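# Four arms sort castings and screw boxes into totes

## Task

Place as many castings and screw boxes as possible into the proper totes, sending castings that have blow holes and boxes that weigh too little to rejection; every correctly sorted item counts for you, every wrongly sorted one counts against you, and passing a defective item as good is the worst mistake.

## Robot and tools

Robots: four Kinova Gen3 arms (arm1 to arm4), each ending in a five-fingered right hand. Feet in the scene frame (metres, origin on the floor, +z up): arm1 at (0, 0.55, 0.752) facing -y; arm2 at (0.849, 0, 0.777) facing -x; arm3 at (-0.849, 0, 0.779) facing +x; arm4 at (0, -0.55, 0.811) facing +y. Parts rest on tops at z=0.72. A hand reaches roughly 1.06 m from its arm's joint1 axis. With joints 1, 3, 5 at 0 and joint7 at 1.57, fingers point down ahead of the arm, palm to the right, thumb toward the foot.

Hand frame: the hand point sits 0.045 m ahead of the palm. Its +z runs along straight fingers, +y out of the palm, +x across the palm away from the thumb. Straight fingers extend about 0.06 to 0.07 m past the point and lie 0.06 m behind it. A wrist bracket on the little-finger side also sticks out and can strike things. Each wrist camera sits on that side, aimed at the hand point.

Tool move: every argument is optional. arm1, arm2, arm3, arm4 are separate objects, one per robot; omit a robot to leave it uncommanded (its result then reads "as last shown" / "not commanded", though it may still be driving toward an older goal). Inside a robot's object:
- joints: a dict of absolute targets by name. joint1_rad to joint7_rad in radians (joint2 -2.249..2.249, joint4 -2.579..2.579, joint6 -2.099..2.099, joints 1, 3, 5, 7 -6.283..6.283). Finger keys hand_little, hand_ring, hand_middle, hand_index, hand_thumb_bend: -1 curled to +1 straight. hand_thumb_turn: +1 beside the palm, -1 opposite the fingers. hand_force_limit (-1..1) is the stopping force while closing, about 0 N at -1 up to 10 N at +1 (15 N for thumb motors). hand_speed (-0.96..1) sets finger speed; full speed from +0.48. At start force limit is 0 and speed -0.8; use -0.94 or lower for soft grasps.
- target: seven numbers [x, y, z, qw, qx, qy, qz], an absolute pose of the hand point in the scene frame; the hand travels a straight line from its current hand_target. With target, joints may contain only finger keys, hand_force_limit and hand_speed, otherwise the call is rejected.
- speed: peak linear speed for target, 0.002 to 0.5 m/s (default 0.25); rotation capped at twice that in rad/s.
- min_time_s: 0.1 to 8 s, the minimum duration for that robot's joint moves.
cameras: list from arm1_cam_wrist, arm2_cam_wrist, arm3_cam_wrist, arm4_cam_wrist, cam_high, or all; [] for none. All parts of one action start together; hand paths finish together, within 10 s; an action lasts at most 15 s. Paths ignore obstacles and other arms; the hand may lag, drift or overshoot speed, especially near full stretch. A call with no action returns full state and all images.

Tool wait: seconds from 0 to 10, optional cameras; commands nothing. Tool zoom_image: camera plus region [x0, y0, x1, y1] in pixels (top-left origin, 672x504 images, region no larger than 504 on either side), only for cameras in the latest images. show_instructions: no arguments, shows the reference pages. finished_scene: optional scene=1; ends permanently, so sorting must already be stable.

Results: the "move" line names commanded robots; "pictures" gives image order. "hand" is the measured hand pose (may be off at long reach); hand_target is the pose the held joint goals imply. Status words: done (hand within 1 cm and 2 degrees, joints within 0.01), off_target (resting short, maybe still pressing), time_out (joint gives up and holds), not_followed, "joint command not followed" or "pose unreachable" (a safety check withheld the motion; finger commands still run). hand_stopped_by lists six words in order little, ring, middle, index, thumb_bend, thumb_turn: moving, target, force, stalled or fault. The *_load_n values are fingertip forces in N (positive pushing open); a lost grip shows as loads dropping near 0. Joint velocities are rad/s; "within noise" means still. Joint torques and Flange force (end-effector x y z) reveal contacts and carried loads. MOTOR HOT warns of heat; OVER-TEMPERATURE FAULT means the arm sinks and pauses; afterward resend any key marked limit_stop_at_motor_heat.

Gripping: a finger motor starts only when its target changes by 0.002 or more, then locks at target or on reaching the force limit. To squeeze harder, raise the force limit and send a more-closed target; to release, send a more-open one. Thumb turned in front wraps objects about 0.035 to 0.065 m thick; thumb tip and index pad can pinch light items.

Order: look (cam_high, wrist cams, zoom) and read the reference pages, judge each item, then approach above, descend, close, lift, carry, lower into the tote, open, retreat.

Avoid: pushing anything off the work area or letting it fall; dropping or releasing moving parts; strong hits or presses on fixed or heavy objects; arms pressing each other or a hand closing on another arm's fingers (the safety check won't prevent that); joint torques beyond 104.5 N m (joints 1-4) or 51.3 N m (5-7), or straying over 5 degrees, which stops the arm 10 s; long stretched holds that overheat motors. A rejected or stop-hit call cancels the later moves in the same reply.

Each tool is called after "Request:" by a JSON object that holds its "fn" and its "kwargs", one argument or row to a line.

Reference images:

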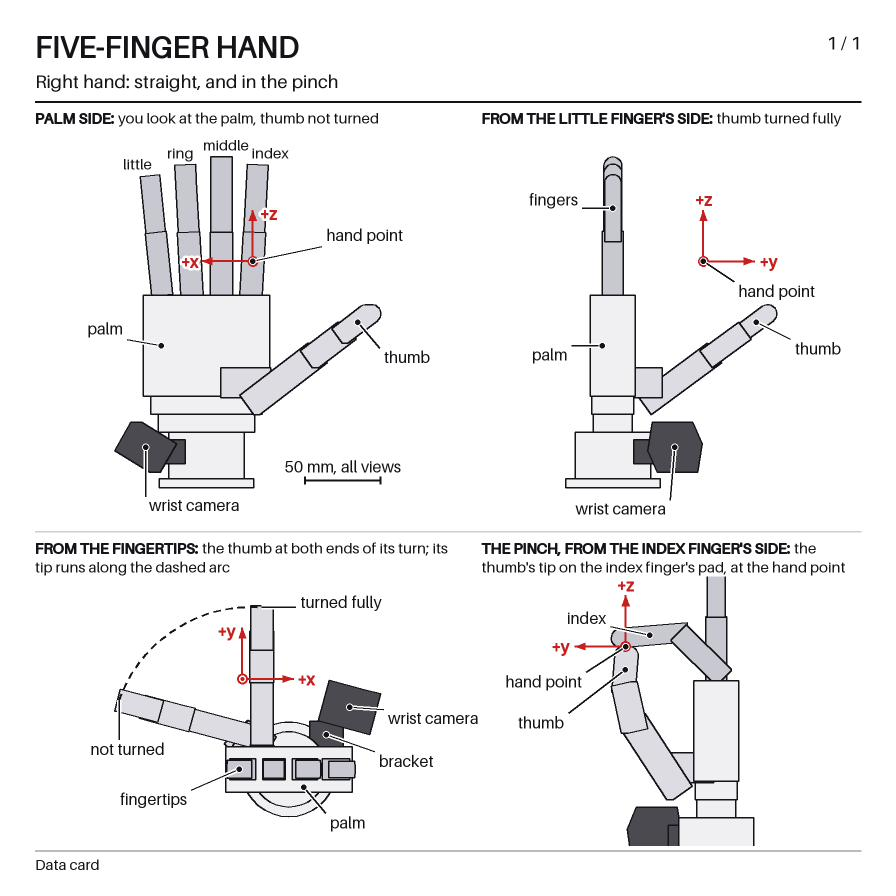

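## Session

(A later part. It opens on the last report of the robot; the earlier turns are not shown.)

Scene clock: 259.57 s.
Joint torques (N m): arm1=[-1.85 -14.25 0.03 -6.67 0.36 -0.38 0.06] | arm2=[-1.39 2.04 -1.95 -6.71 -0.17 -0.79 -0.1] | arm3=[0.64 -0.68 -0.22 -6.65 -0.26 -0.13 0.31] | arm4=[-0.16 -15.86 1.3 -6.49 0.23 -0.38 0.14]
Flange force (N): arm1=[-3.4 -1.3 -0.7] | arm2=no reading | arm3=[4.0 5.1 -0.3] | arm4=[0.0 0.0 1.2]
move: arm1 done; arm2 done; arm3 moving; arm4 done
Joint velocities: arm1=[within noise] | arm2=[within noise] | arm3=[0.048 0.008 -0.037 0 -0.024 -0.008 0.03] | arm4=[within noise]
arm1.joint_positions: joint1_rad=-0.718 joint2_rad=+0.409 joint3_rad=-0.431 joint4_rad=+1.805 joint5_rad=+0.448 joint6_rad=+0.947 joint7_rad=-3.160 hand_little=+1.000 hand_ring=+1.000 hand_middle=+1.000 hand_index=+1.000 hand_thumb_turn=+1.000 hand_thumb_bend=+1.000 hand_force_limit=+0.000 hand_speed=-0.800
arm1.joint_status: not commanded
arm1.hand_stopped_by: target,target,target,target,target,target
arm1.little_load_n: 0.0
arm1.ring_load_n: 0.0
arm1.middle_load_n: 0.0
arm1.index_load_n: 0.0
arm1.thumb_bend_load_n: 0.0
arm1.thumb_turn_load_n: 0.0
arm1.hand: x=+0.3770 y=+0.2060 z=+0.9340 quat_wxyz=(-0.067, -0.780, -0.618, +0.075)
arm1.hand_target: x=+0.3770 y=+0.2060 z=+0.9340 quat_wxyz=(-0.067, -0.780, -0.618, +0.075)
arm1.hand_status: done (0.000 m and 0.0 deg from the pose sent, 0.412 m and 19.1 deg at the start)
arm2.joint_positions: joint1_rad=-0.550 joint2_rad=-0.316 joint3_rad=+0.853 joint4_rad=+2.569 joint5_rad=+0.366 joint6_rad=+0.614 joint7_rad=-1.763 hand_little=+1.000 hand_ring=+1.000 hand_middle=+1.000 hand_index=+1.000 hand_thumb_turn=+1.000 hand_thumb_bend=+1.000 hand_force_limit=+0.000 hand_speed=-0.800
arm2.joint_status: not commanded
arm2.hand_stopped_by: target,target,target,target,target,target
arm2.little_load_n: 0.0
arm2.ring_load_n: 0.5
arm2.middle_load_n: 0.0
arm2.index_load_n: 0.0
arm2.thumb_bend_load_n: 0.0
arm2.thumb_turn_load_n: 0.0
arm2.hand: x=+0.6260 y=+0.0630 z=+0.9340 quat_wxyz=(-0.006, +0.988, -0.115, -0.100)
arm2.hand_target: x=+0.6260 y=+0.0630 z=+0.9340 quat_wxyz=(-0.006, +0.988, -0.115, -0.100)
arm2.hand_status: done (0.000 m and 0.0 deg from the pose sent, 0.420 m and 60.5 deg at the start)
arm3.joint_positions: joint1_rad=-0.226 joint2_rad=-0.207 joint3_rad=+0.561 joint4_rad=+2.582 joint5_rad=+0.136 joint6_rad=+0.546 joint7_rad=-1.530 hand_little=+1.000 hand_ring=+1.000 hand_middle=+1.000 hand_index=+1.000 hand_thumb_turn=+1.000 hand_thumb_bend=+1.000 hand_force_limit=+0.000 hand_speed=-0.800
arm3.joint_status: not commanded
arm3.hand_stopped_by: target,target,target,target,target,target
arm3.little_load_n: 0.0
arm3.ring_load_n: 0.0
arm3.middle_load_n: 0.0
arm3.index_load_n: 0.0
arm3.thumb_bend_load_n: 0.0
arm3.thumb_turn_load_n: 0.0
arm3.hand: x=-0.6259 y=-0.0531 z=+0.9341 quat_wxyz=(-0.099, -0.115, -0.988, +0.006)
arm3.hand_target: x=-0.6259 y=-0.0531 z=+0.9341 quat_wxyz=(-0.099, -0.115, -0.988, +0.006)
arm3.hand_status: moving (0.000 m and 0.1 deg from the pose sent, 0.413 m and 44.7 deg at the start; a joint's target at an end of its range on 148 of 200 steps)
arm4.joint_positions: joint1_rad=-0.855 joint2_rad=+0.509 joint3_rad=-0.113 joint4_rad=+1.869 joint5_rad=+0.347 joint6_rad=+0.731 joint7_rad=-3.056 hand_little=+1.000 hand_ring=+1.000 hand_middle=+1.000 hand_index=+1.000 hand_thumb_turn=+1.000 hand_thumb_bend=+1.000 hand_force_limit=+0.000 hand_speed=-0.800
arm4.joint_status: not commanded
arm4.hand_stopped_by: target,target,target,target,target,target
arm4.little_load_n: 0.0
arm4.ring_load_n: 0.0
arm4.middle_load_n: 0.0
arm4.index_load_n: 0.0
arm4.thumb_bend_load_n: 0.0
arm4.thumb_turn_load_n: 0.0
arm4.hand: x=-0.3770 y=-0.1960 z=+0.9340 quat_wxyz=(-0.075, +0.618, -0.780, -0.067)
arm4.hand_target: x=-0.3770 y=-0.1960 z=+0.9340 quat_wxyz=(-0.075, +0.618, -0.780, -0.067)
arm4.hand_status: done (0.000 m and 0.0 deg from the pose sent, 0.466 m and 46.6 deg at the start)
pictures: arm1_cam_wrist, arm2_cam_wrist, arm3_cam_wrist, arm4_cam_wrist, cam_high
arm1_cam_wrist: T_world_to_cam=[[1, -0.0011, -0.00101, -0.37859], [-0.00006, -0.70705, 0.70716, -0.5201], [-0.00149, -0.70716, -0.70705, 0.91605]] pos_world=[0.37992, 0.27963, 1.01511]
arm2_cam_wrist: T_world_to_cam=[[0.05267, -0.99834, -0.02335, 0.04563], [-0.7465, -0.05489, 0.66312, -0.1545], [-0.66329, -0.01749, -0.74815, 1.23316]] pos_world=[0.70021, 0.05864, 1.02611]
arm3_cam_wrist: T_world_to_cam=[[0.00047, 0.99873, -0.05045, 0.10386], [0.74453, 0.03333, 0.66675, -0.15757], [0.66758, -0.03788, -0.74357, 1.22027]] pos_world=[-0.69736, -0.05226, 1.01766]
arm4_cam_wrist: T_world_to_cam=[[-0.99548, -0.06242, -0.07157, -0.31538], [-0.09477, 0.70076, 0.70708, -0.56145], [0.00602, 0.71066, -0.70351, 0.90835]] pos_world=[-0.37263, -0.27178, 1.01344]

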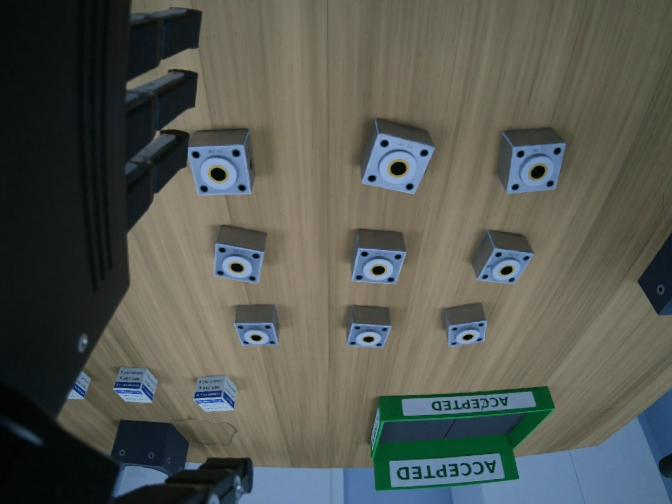

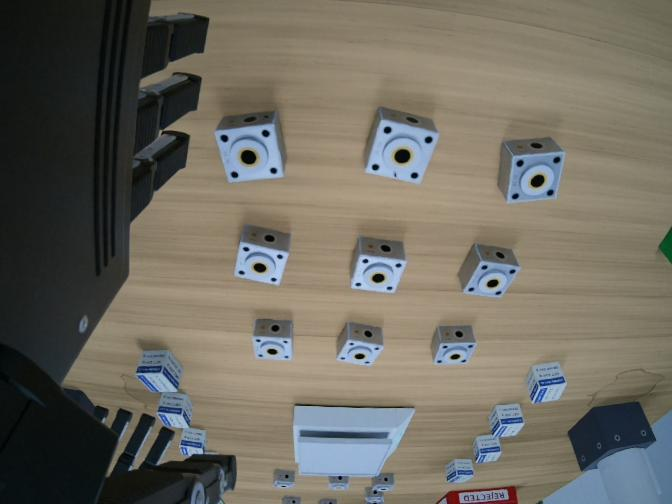

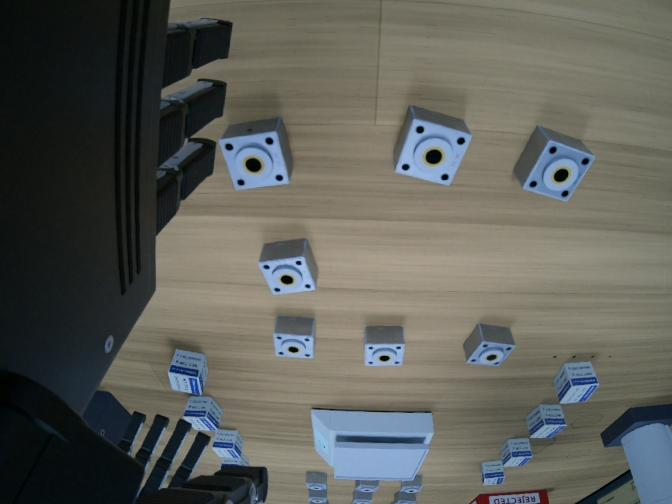

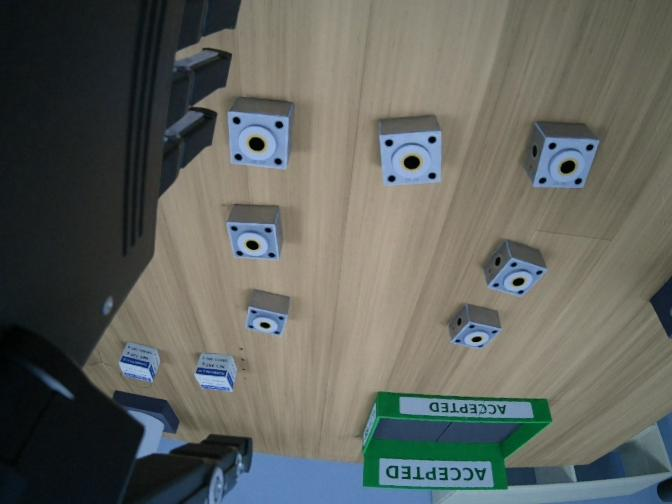

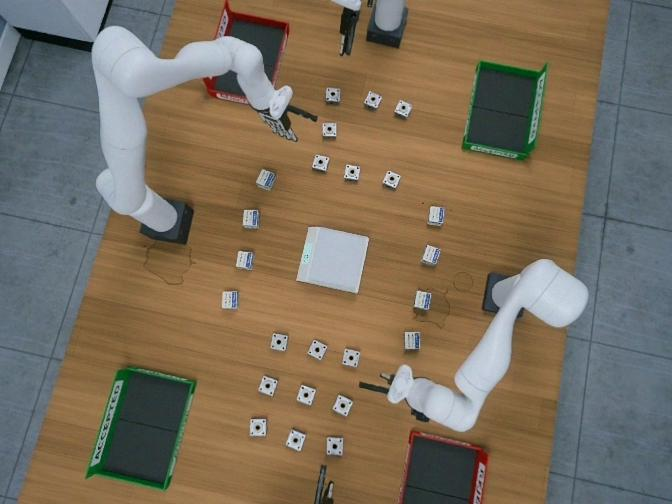

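Request:
{"fn": "zoom_image", "kwargs": {
  "camera": "arm4_cam_wrist",
  "region": [215, 85, 305, 175]
}}

Request:
{"fn": "zoom_image", "kwargs": {
  "camera": "arm4_cam_wrist",
  "region": [365, 105, 455, 195]
}}

Request:
{"fn": "zoom_image", "kwargs": {
  "camera": "arm4_cam_wrist",
  "region": [515, 110, 605, 200]
}}

Request:
{"fn": "zoom_image", "kwargs": {
  "camera": "arm4_cam_wrist",
  "region": [215, 190, 295, 270]
}}

Request:
{"fn": "zoom_image", "kwargs": {
  "camera": "arm4_cam_wrist",
  "region": [475, 230, 555, 310]
}}

Request:
{"fn": "zoom_image", "kwargs": {
  "camera": "arm4_cam_wrist",
  "region": [235, 280, 305, 350]
}}

Request:
{"fn": "zoom_image", "kwargs": {
  "camera": "arm4_cam_wrist",
  "region": [440, 290, 510, 360]
}}

Request:
{"fn": "zoom_image", "kwargs": {
  "camera": "arm3_cam_wrist",
  "region": [210, 105, 300, 195]
}}

Request:
{"fn": "zoom_image", "kwargs": {
  "camera": "arm3_cam_wrist",
  "region": [390, 100, 480, 190]
}}

Request:
{"fn": "zoom_image", "kwargs": {
  "camera": "arm3_cam_wrist",
  "region": [505, 120, 600, 215]
}}

Request:
{"fn": "zoom_image", "kwargs": {
  "camera": "arm3_cam_wrist",
  "region": [250, 230, 330, 310]
}}

Request:
{"fn": "zoom_image", "kwargs": {
  "camera": "arm3_cam_wrist",
  "region": [265, 305, 335, 375]
}}

Request:
{"fn": "zoom_image", "kwargs": {
  "camera": "arm3_cam_wrist",
  "region": [350, 310, 420, 380]
}}

Request:
{"fn": "zoom_image", "kwargs": {
  "camera": "arm3_cam_wrist",
  "region": [450, 310, 530, 390]
}}

Request:
{"fn": "zoom_image", "kwargs": {
  "camera": "arm3_cam_wrist",
  "region": [300, 400, 450, 500]
}}

Request:
{"fn": "zoom_image", "kwargs": {
  "camera": "arm2_cam_wrist",
  "region": [270, 390, 430, 500]
}}

Scaled by 5.600 from the camera's image (finer frame: 960x720).

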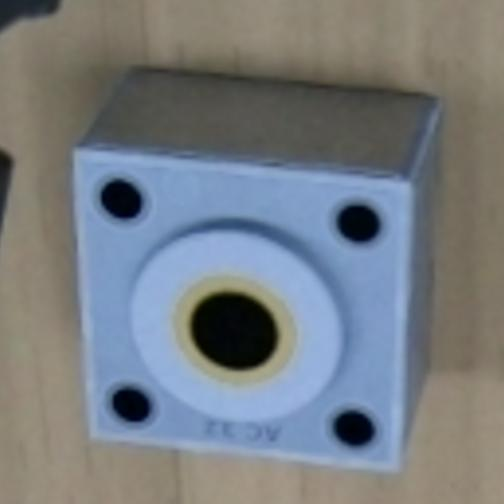

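Scaled by 5.600 from the camera's image (finer frame: 960x720).

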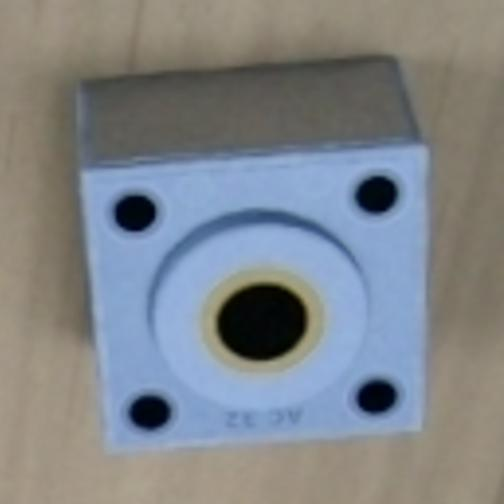

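Scaled by 5.600 from the camera's image (finer frame: 960x720).

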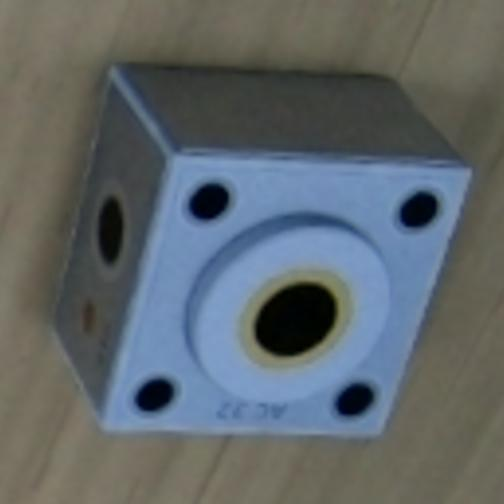

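Scaled by 6.300 from the camera's image (finer frame: 960x720).

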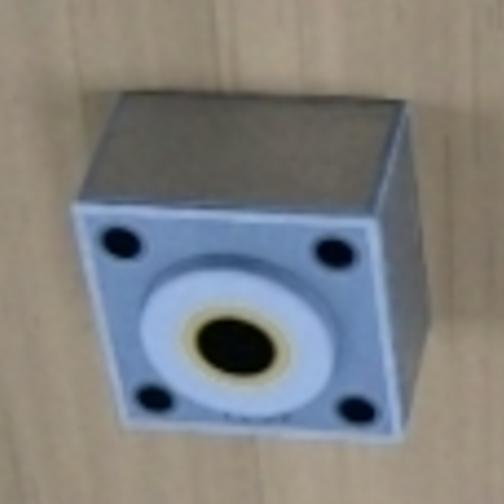

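Scaled by 6.300 from the camera's image (finer frame: 960x720).

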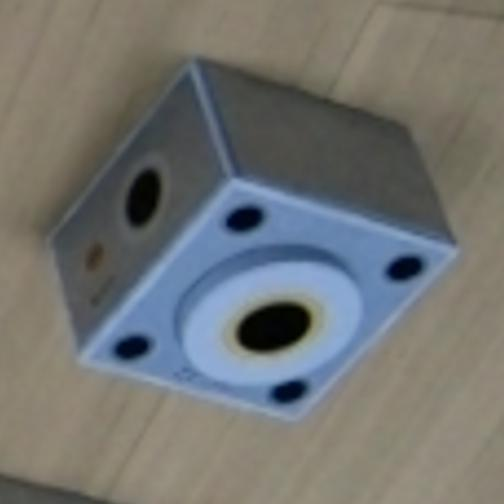

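Scaled by 7.200 from the camera's image (finer frame: 960x720).

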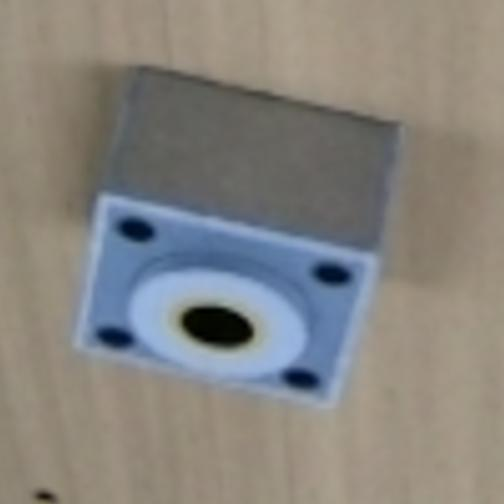

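Scaled by 7.200 from the camera's image (finer frame: 960x720).

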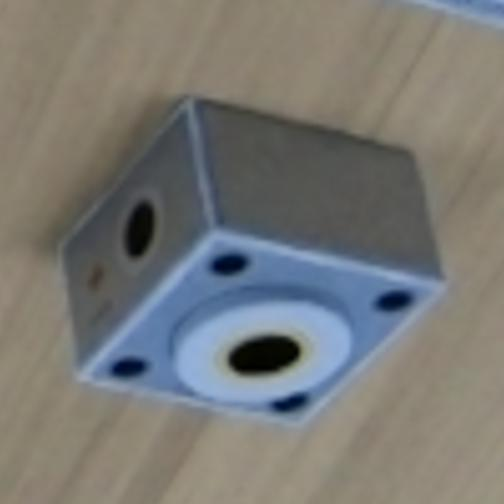

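Scaled by 5.600 from the camera's image (finer frame: 960x720).

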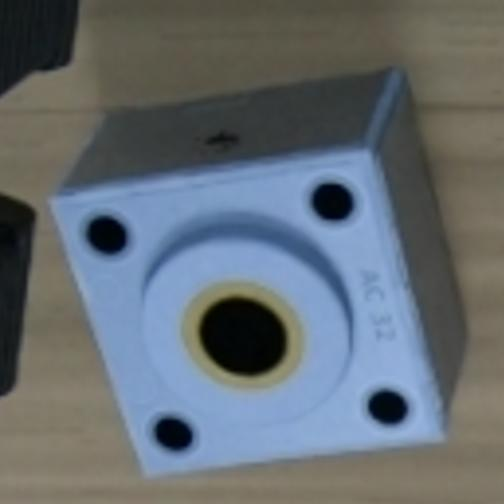

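Scaled by 5.600 from the camera's image (finer frame: 960x720).

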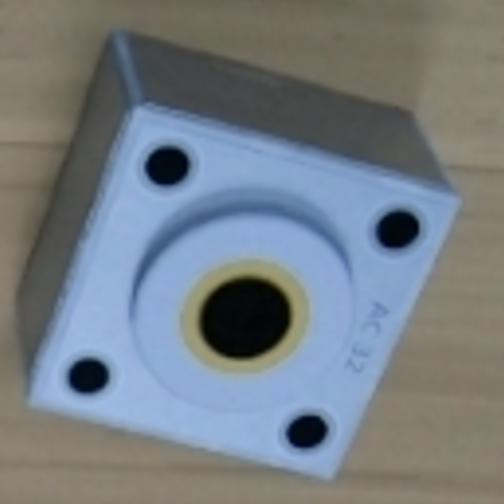

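Scaled by 5.305 from the camera's image (finer frame: 960x720).

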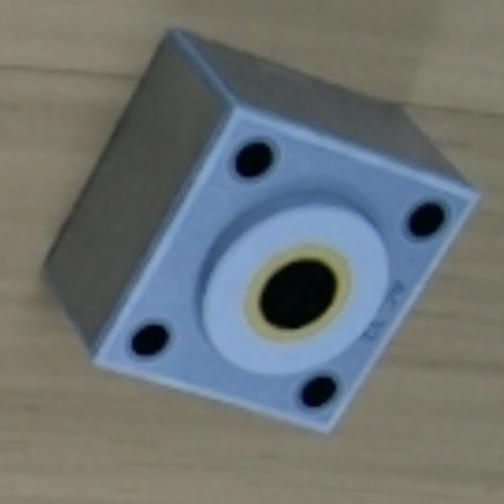

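Scaled by 6.300 from the camera's image (finer frame: 960x720).

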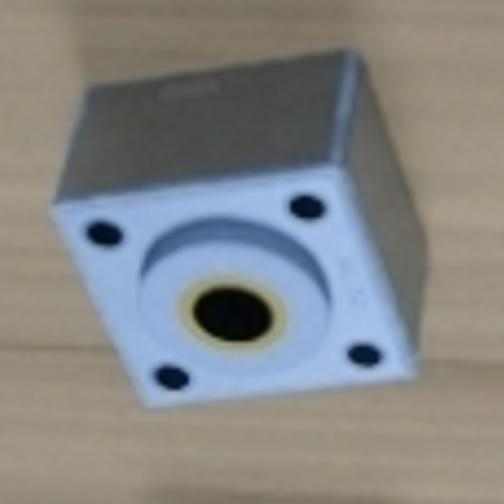

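Scaled by 7.200 from the camera's image (finer frame: 960x720).

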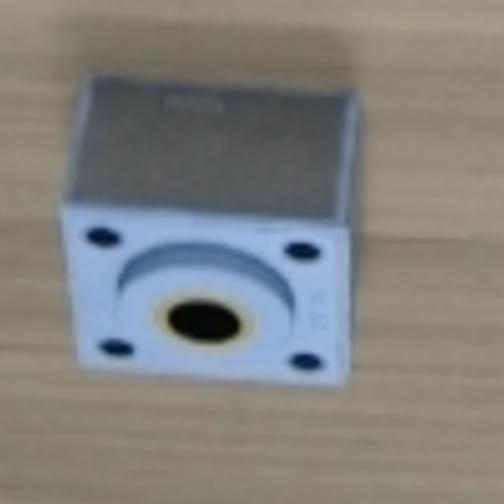

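Scaled by 7.200 from the camera's image (finer frame: 960x720).

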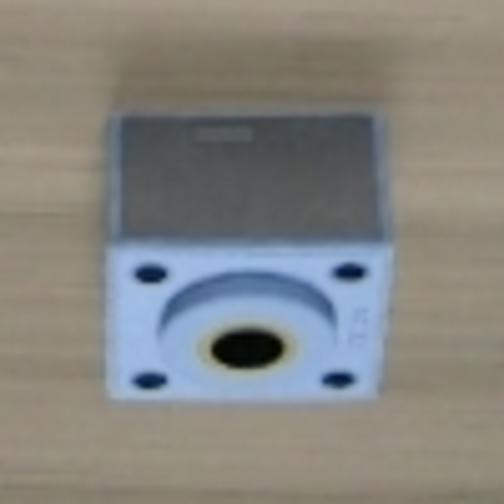

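Scaled by 6.300 from the camera's image (finer frame: 960x720).

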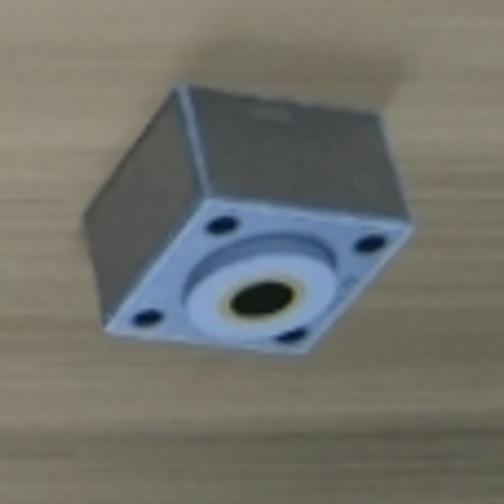

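Scaled by 3.360 from the camera's image (finer frame: 960x720).

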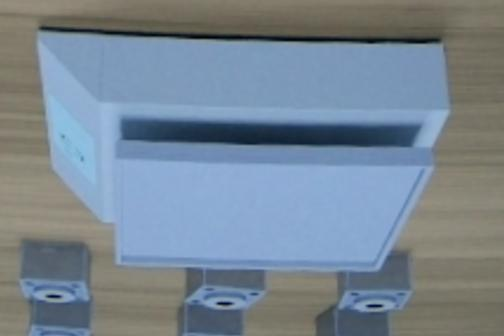

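Scaled by 3.150 from the camera's image (finer frame: 960x720).

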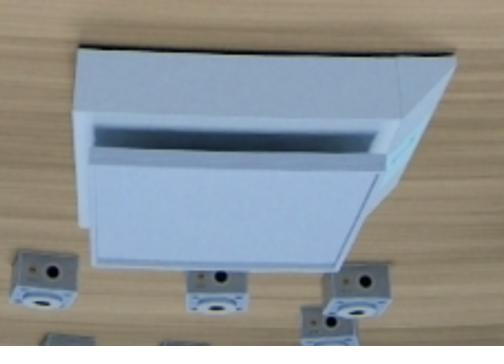

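Request:
{"fn": "move", "kwargs": {
  "arm1": {"target": [-0.483, 0.206, 0.934, 0.067, 0.780, 0.618, -0.075], "speed": 0.4},
  "arm2": {"target": [0.234, -0.043, 0.934, 0.100, 0.115, 0.9885, -0.006], "speed": 0.45},
  "arm3": {"target": [-0.234, 0.053, 0.934, -0.006, 0.9885, -0.1146, -0.100], "speed": 0.45},
  "arm4": {"target": [0.483, -0.196, 0.934, 0.075, -0.618, 0.780, 0.067], "speed": 0.4},
  "cameras": ["all"]
}}

Scene clock: 343.57 s.
Joint torques (N m): arm1=[-1.83 -12.89 1.63 -6.69 -0.36 -0.66 0.07] | arm2=[-1.41 26.02 -0.96 -3.74 -0.21 0.16 -0.08] | arm3=[0.64 -17.67 2.22 -7.31 0.2 0.62 0.13] | arm4=[-0.64 -22.23 0.37 -8.05 -0.43 -0.63 0.14]
Flange force (N): arm1=[1.3 -4.7 1.0] | arm2=no reading | arm3=[-3.7 -3.5 1.9] | arm4=[0.5 -0.6 1.5]
move: arm1 not_followed; arm2 off_target; arm3 not_followed; arm4 done
Joint velocities: arm1=[within noise] | arm2=[0 0 -0.015 0 0.013 0 0] | arm3=[within noise] | arm4=[within noise]
arm1.joint_positions: joint1_rad=+0.664 joint2_rad=+0.323 joint3_rad=+0.205 joint4_rad=+1.917 joint5_rad=-0.270 joint6_rad=+0.763 joint7_rad=-0.756 hand_little=+1.000 hand_ring=+1.000 hand_middle=+1.000 hand_index=+1.000 hand_thumb_turn=+1.000 hand_thumb_bend=+1.000 hand_force_limit=+0.000 hand_speed=-0.800
arm1.joint_status: not commanded
arm1.hand_stopped_by: target,target,target,target,target,target
arm1.little_load_n: 0.0
arm1.ring_load_n: 0.0
arm1.middle_load_n: 0.0
arm1.index_load_n: 0.0
arm1.thumb_bend_load_n: 0.0
arm1.thumb_turn_load_n: 0.0
arm1.hand: x=-0.2632 y=+0.2074 z=+0.9345 quat_wxyz=(-0.062, -0.781, -0.616, +0.079)
arm1.hand_target: x=-0.2632 y=+0.2074 z=+0.9345 quat_wxyz=(-0.062, -0.781, -0.616, +0.079)
arm1.hand_status: not_followed (0.220 m and 0.7 deg from the pose sent, 0.860 m and 0.0 deg at the start; pose on its path clipped on 45 of 135 steps)
arm2.joint_positions: joint1_rad=-3.254 joint2_rad=-1.296 joint3_rad=+1.992 joint4_rad=+0.035 joint5_rad=+1.079 joint6_rad=+1.980 joint7_rad=+1.198 hand_little=+1.000 hand_ring=+1.000 hand_middle=+1.000 hand_index=+1.000 hand_thumb_turn=+1.000 hand_thumb_bend=+1.000 hand_force_limit=+0.000 hand_speed=-0.800
arm2.joint_status: not commanded
arm2.hand_stopped_by: target,target,target,target,target,target
arm2.little_load_n: 0.0
arm2.ring_load_n: 0.0
arm2.middle_load_n: 0.0
arm2.index_load_n: 0.0
arm2.thumb_bend_load_n: 0.0
arm2.thumb_turn_load_n: 0.0
arm2.hand: x=+0.2349 y=-0.0429 z=+0.9338 quat_wxyz=(+0.079, +0.112, +0.990, -0.010)
arm2.hand_target: x=+0.2349 y=-0.0429 z=+0.9338 quat_wxyz=(+0.079, +0.112, +0.990, -0.010)
arm2.hand_status: off_target (0.001 m and 2.5 deg from the pose sent, 0.406 m and 180.0 deg at the start; pose on its path clipped on 22 of 135 steps; a joint's target at an end of its range on 13 of 135 steps)
arm3.joint_positions: joint1_rad=-0.493 joint2_rad=+0.697 joint3_rad=+0.277 joint4_rad=+1.387 joint5_rad=-0.080 joint6_rad=+1.237 joint7_rad=-4.201 hand_little=+1.000 hand_ring=+1.000 hand_middle=+1.000 hand_index=+1.000 hand_thumb_turn=+1.000 hand_thumb_bend=+1.000 hand_force_limit=+0.000 hand_speed=-0.800
arm3.joint_status: not commanded
arm3.hand_stopped_by: target,target,target,target,target,target
arm3.little_load_n: 0.0
arm3.ring_load_n: 0.0
arm3.middle_load_n: 0.0
arm3.index_load_n: 0.0
arm3.thumb_bend_load_n: 0.0
arm3.thumb_turn_load_n: 0.0
arm3.hand: x=-0.3490 y=+0.0226 z=+0.9340 quat_wxyz=(-0.040, -0.936, -0.340, +0.083)
arm3.hand_target: x=-0.3490 y=+0.0226 z=+0.9340 quat_wxyz=(-0.040, -0.936, -0.340, +0.083)
arm3.hand_status: not_followed (0.119 m and 53.2 deg from the pose sent, 0.406 m and 180.0 deg at the start; pose on its path clipped on 39 of 127 steps; a joint's target at an end of its range on 1 of 127 steps)
arm4.joint_positions: joint1_rad=+1.188 joint2_rad=+0.806 joint3_rad=-0.125 joint4_rad=+1.250 joint5_rad=-0.059 joint6_rad=+0.966 joint7_rad=-0.712 hand_little=+1.000 hand_ring=+1.000 hand_middle=+1.000 hand_index=+1.000 hand_thumb_turn=+1.000 hand_thumb_bend=+1.000 hand_force_limit=+0.000 hand_speed=-0.800
arm4.joint_status: not commanded
arm4.hand_stopped_by: target,target,target,target,target,target
arm4.little_load_n: 0.0
arm4.ring_load_n: 0.0
arm4.middle_load_n: 0.0
arm4.index_load_n: 0.0
arm4.thumb_bend_load_n: 0.0
arm4.thumb_turn_load_n: 0.0
arm4.hand: x=+0.4830 y=-0.1960 z=+0.9340 quat_wxyz=(-0.075, +0.618, -0.780, -0.067)
arm4.hand_target: x=+0.4830 y=-0.1960 z=+0.9340 quat_wxyz=(-0.075, +0.618, -0.780, -0.067)
arm4.hand_status: done (0.000 m and 0.0 deg from the pose sent, 0.860 m and 0.0 deg at the start)
pictures: arm1_cam_wrist, arm2_cam_wrist, arm3_cam_wrist, arm4_cam_wrist, cam_high
led back after a hold (arm1 arm): the arm was led back toward your command in small steps, so it may still be short of it.
pose unreachable (arm1 arm): on one or more control steps of this call this arm could not follow its commanded pose, so it was not sent that pose on those steps. On the call's last step it was still not sent that pose. It may still have moved: this result reports where it is.
cause: moving toward the commanded pose would bring a part of the arm too close to another arm (this arm's hand and the arm3 arm's hand, along the way the arms are being sent, or toward where that arm still pushes).
pose unreachable (arm3 arm): on one or more control steps of this call this arm could not follow its commanded pose, so it was not sent that pose on those steps. On the call's last step it was still not sent that pose. It may still have moved: this result reports where it is.
cause: moving toward the commanded pose would bring a part of the arm too close to another arm (this arm's hand and the arm1 arm's hand, along the way the arms are being sent, or toward where that arm still pushes).
arm1_cam_wrist: T_world_to_cam=[[0.99991, -0.00675, -0.01195, 0.27302], [0.00364, -0.70882, 0.70538, -0.51652], [-0.01323, -0.70536, -0.70873, 0.9146]] pos_world=[-0.25901, 0.28084, 1.01581]
arm2_cam_wrist: T_world_to_cam=[[-0.05733, 0.99805, -0.02488, 0.07348], [0.77448, 0.06018, 0.62972, -0.77326], [0.62999, 0.01683, -0.77642, 0.69579]] pos_world=[0.16474, -0.03852, 1.02899]
arm3_cam_wrist: T_world_to_cam=[[0.80037, -0.59814, -0.04042, 0.33394], [-0.42969, -0.61937, 0.65707, -0.75211], [-0.41806, -0.50853, -0.75274, 0.67845]] pos_world=[-0.30682, 0.07892, 1.01839]
arm4_cam_wrist: T_world_to_cam=[[-0.99548, -0.06242, -0.07157, 0.54073], [-0.09477, 0.70076, 0.70708, -0.47994], [0.00602, 0.71066, -0.70351, 0.90317]] pos_world=[0.48737, -0.27178, 1.01344]

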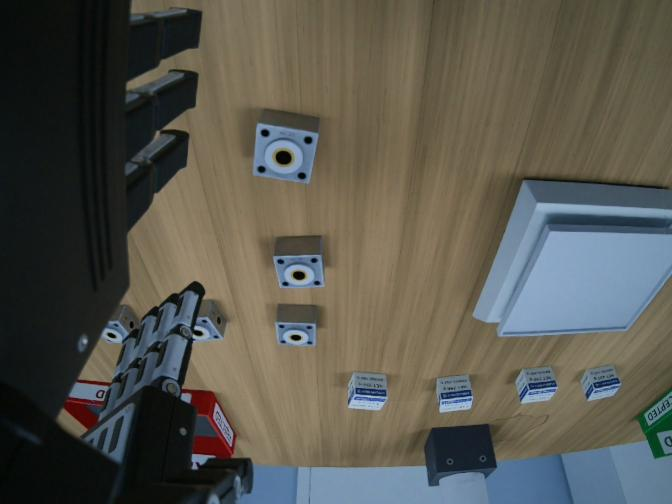

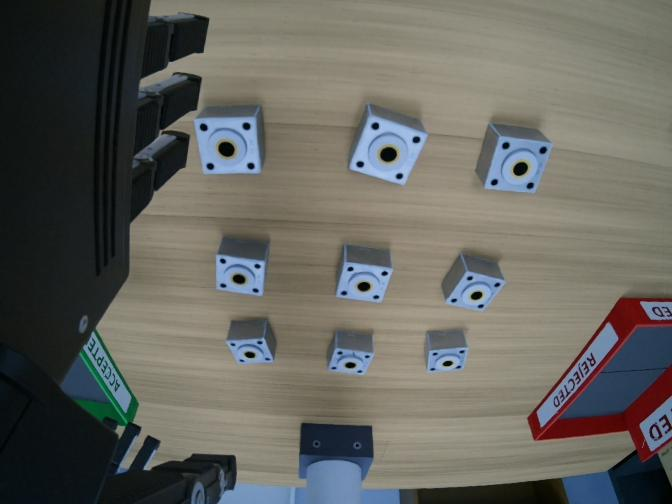

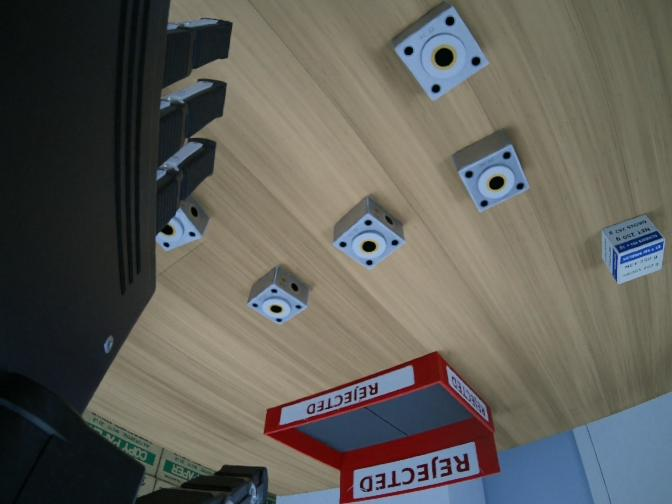

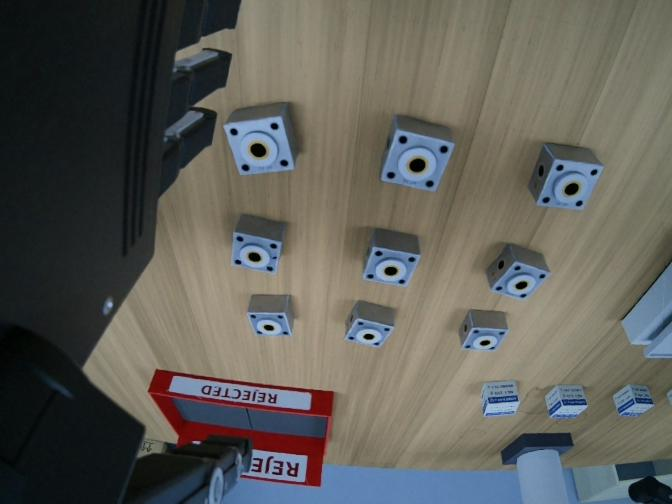

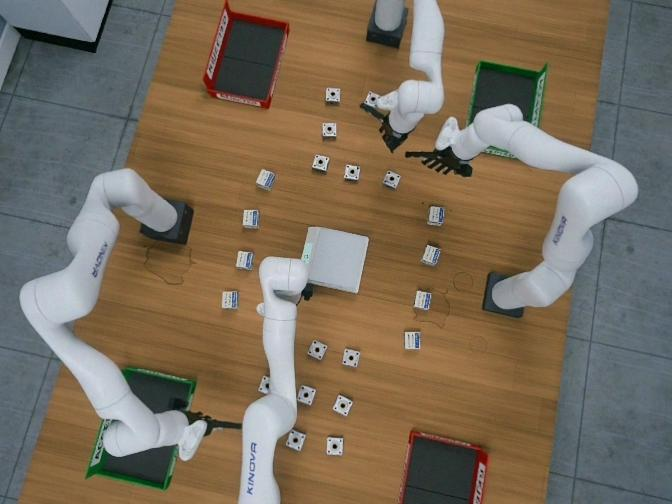

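Request:
{"fn": "zoom_image", "kwargs": {
  "camera": "arm2_cam_wrist",
  "region": [185, 95, 275, 185]
}}

Request:
{"fn": "zoom_image", "kwargs": {
  "camera": "arm2_cam_wrist",
  "region": [345, 95, 435, 185]
}}

Request:
{"fn": "zoom_image", "kwargs": {
  "camera": "arm2_cam_wrist",
  "region": [470, 115, 560, 205]
}}

Request:
{"fn": "zoom_image", "kwargs": {
  "camera": "arm2_cam_wrist",
  "region": [205, 225, 285, 305]
}}

Request:
{"fn": "zoom_image", "kwargs": {
  "camera": "arm2_cam_wrist",
  "region": [325, 235, 405, 315]
}}

Request:
{"fn": "zoom_image", "kwargs": {
  "camera": "arm2_cam_wrist",
  "region": [435, 240, 515, 320]
}}

Request:
{"fn": "zoom_image", "kwargs": {
  "camera": "arm2_cam_wrist",
  "region": [215, 305, 285, 375]
}}

Request:
{"fn": "zoom_image", "kwargs": {
  "camera": "arm2_cam_wrist",
  "region": [315, 315, 385, 385]
}}

Request:
{"fn": "zoom_image", "kwargs": {
  "camera": "arm2_cam_wrist",
  "region": [410, 315, 480, 385]
}}

Request:
{"fn": "zoom_image", "kwargs": {
  "camera": "arm4_cam_wrist",
  "region": [215, 90, 305, 180]
}}

Request:
{"fn": "zoom_image", "kwargs": {
  "camera": "arm4_cam_wrist",
  "region": [370, 105, 460, 195]
}}

Request:
{"fn": "zoom_image", "kwargs": {
  "camera": "arm4_cam_wrist",
  "region": [520, 130, 610, 220]
}}

Request:
{"fn": "zoom_image", "kwargs": {
  "camera": "arm4_cam_wrist",
  "region": [220, 205, 300, 285]
}}

Request:
{"fn": "zoom_image", "kwargs": {
  "camera": "arm4_cam_wrist",
  "region": [350, 215, 430, 295]
}}

Request:
{"fn": "zoom_image", "kwargs": {
  "camera": "arm4_cam_wrist",
  "region": [475, 230, 555, 310]
}}

Request:
{"fn": "zoom_image", "kwargs": {
  "camera": "arm4_cam_wrist",
  "region": [235, 280, 305, 350]
}}

Request:
{"fn": "zoom_image", "kwargs": {
  "camera": "arm4_cam_wrist",
  "region": [335, 290, 405, 360]
}}

Request:
{"fn": "zoom_image", "kwargs": {
  "camera": "arm4_cam_wrist",
  "region": [450, 295, 520, 365]
}}

Scaled by 5.600 from the camera's image (finer frame: 960x720).

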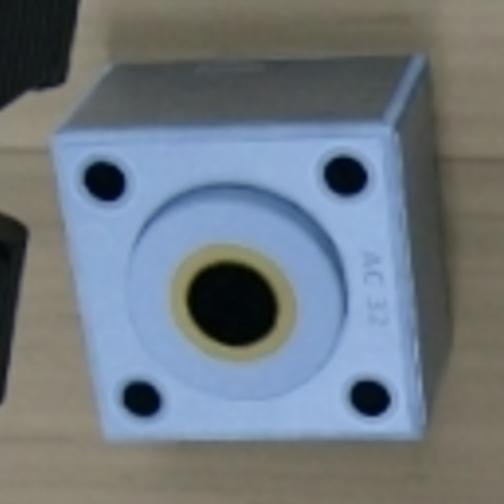

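Scaled by 5.600 from the camera's image (finer frame: 960x720).

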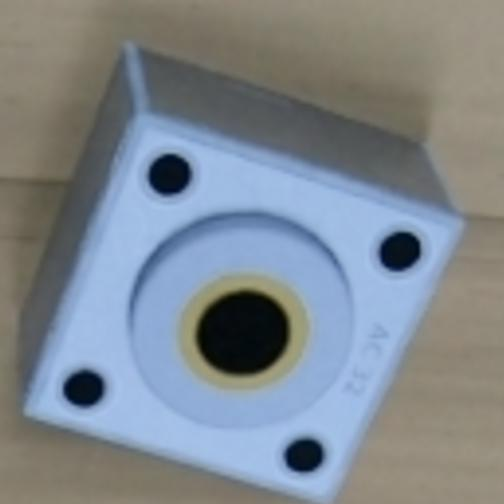

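Scaled by 5.600 from the camera's image (finer frame: 960x720).

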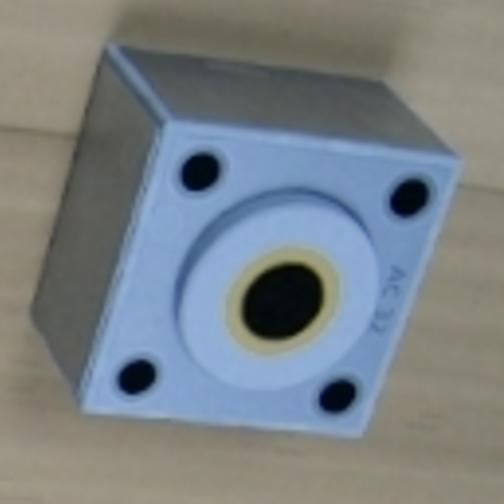

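Scaled by 6.300 from the camera's image (finer frame: 960x720).

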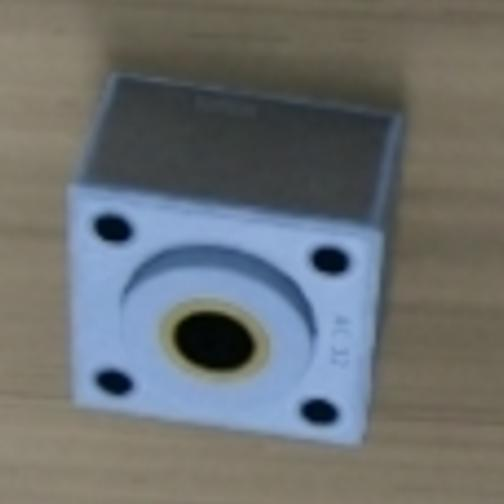

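Scaled by 6.300 from the camera's image (finer frame: 960x720).

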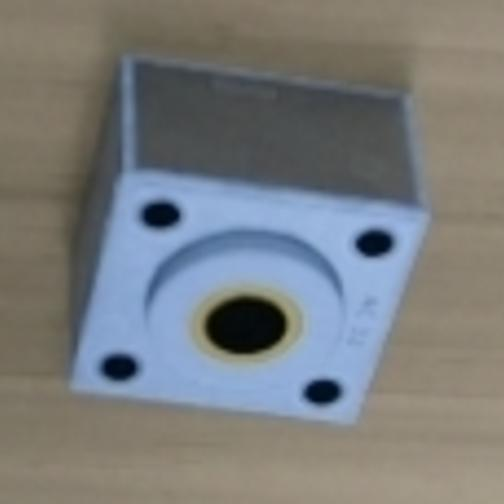

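Scaled by 6.300 from the camera's image (finer frame: 960x720).

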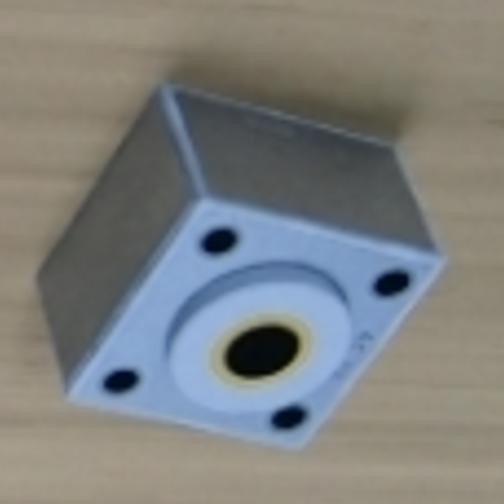

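Scaled by 7.200 from the camera's image (finer frame: 960x720).

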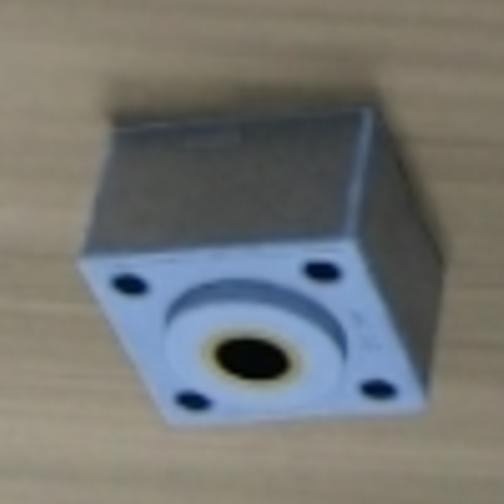

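Scaled by 7.200 from the camera's image (finer frame: 960x720).

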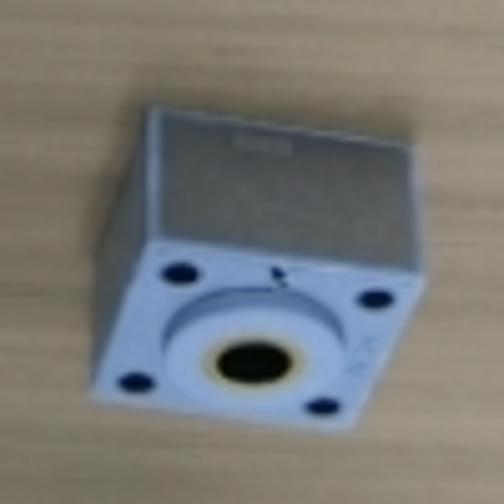

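Scaled by 7.200 from the camera's image (finer frame: 960x720).

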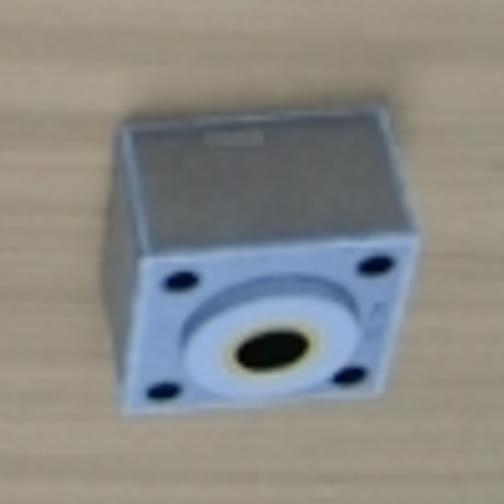

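Scaled by 5.600 from the camera's image (finer frame: 960x720).

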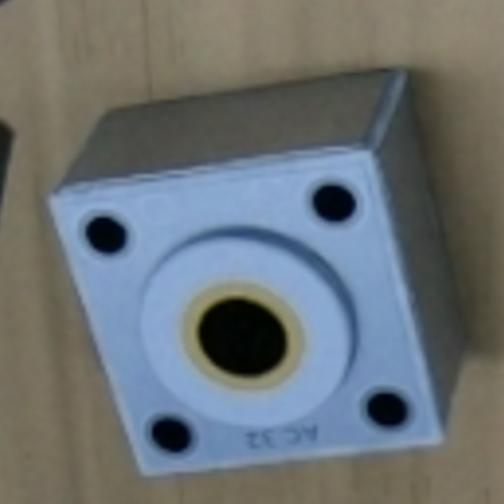

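Scaled by 5.600 from the camera's image (finer frame: 960x720).

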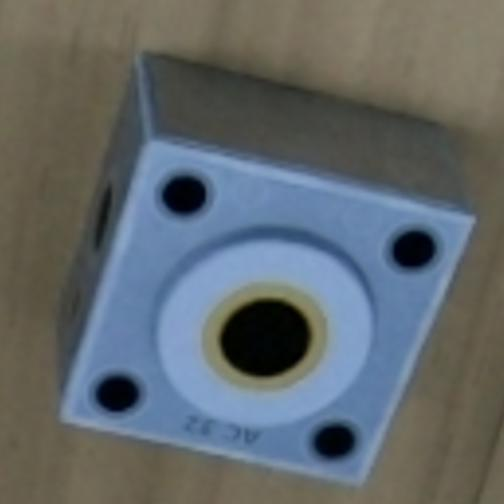

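Scaled by 5.600 from the camera's image (finer frame: 960x720).

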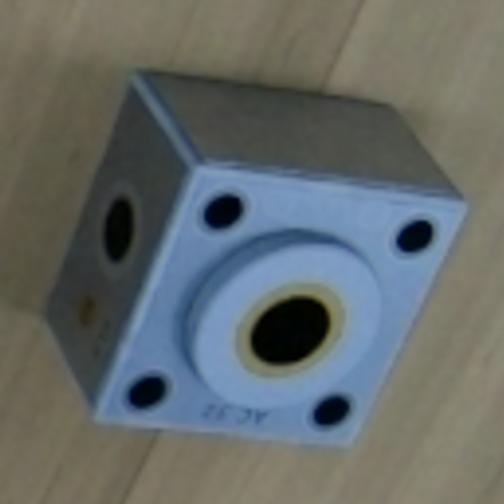

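Scaled by 6.300 from the camera's image (finer frame: 960x720).

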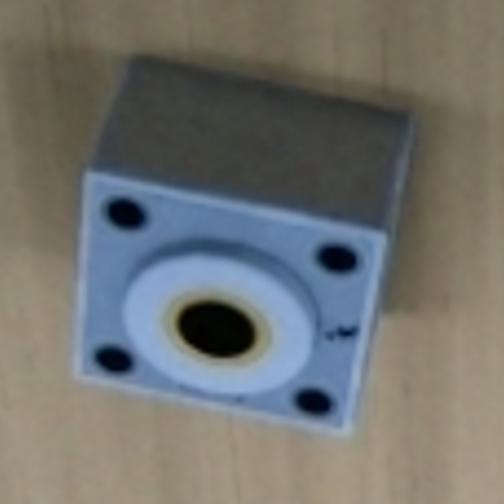

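Scaled by 6.300 from the camera's image (finer frame: 960x720).

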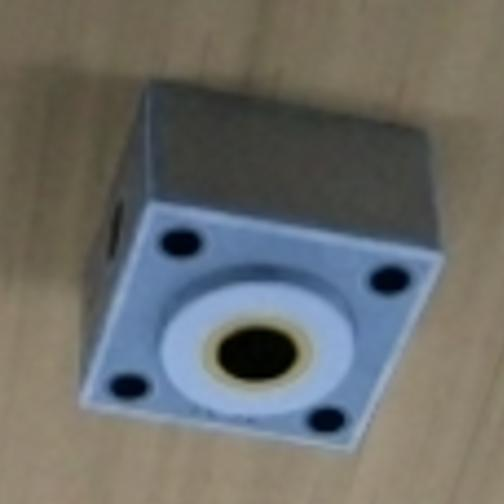

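Scaled by 6.300 from the camera's image (finer frame: 960x720).

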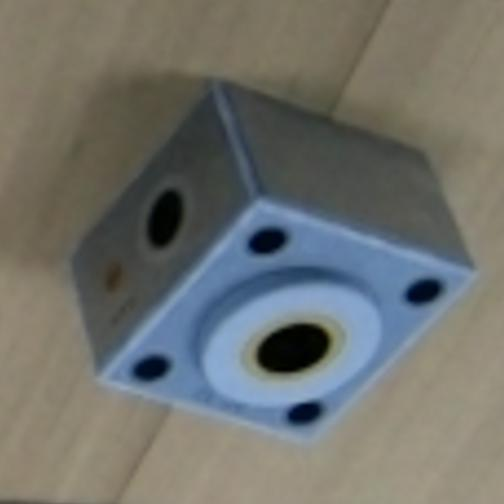

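Scaled by 7.200 from the camera's image (finer frame: 960x720).

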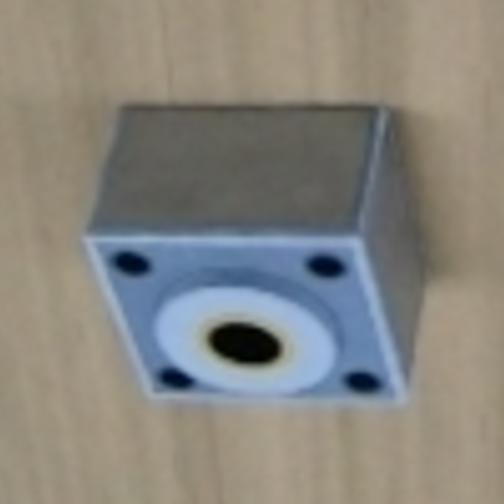

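Scaled by 7.200 from the camera's image (finer frame: 960x720).

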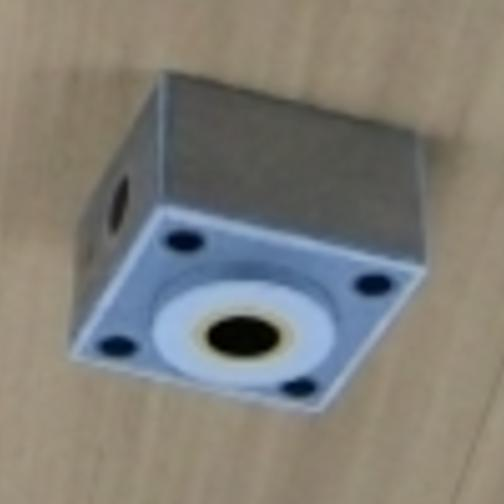

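Scaled by 7.200 from the camera's image (finer frame: 960x720).

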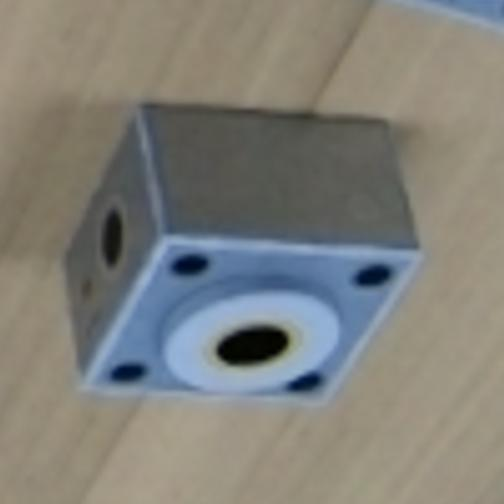

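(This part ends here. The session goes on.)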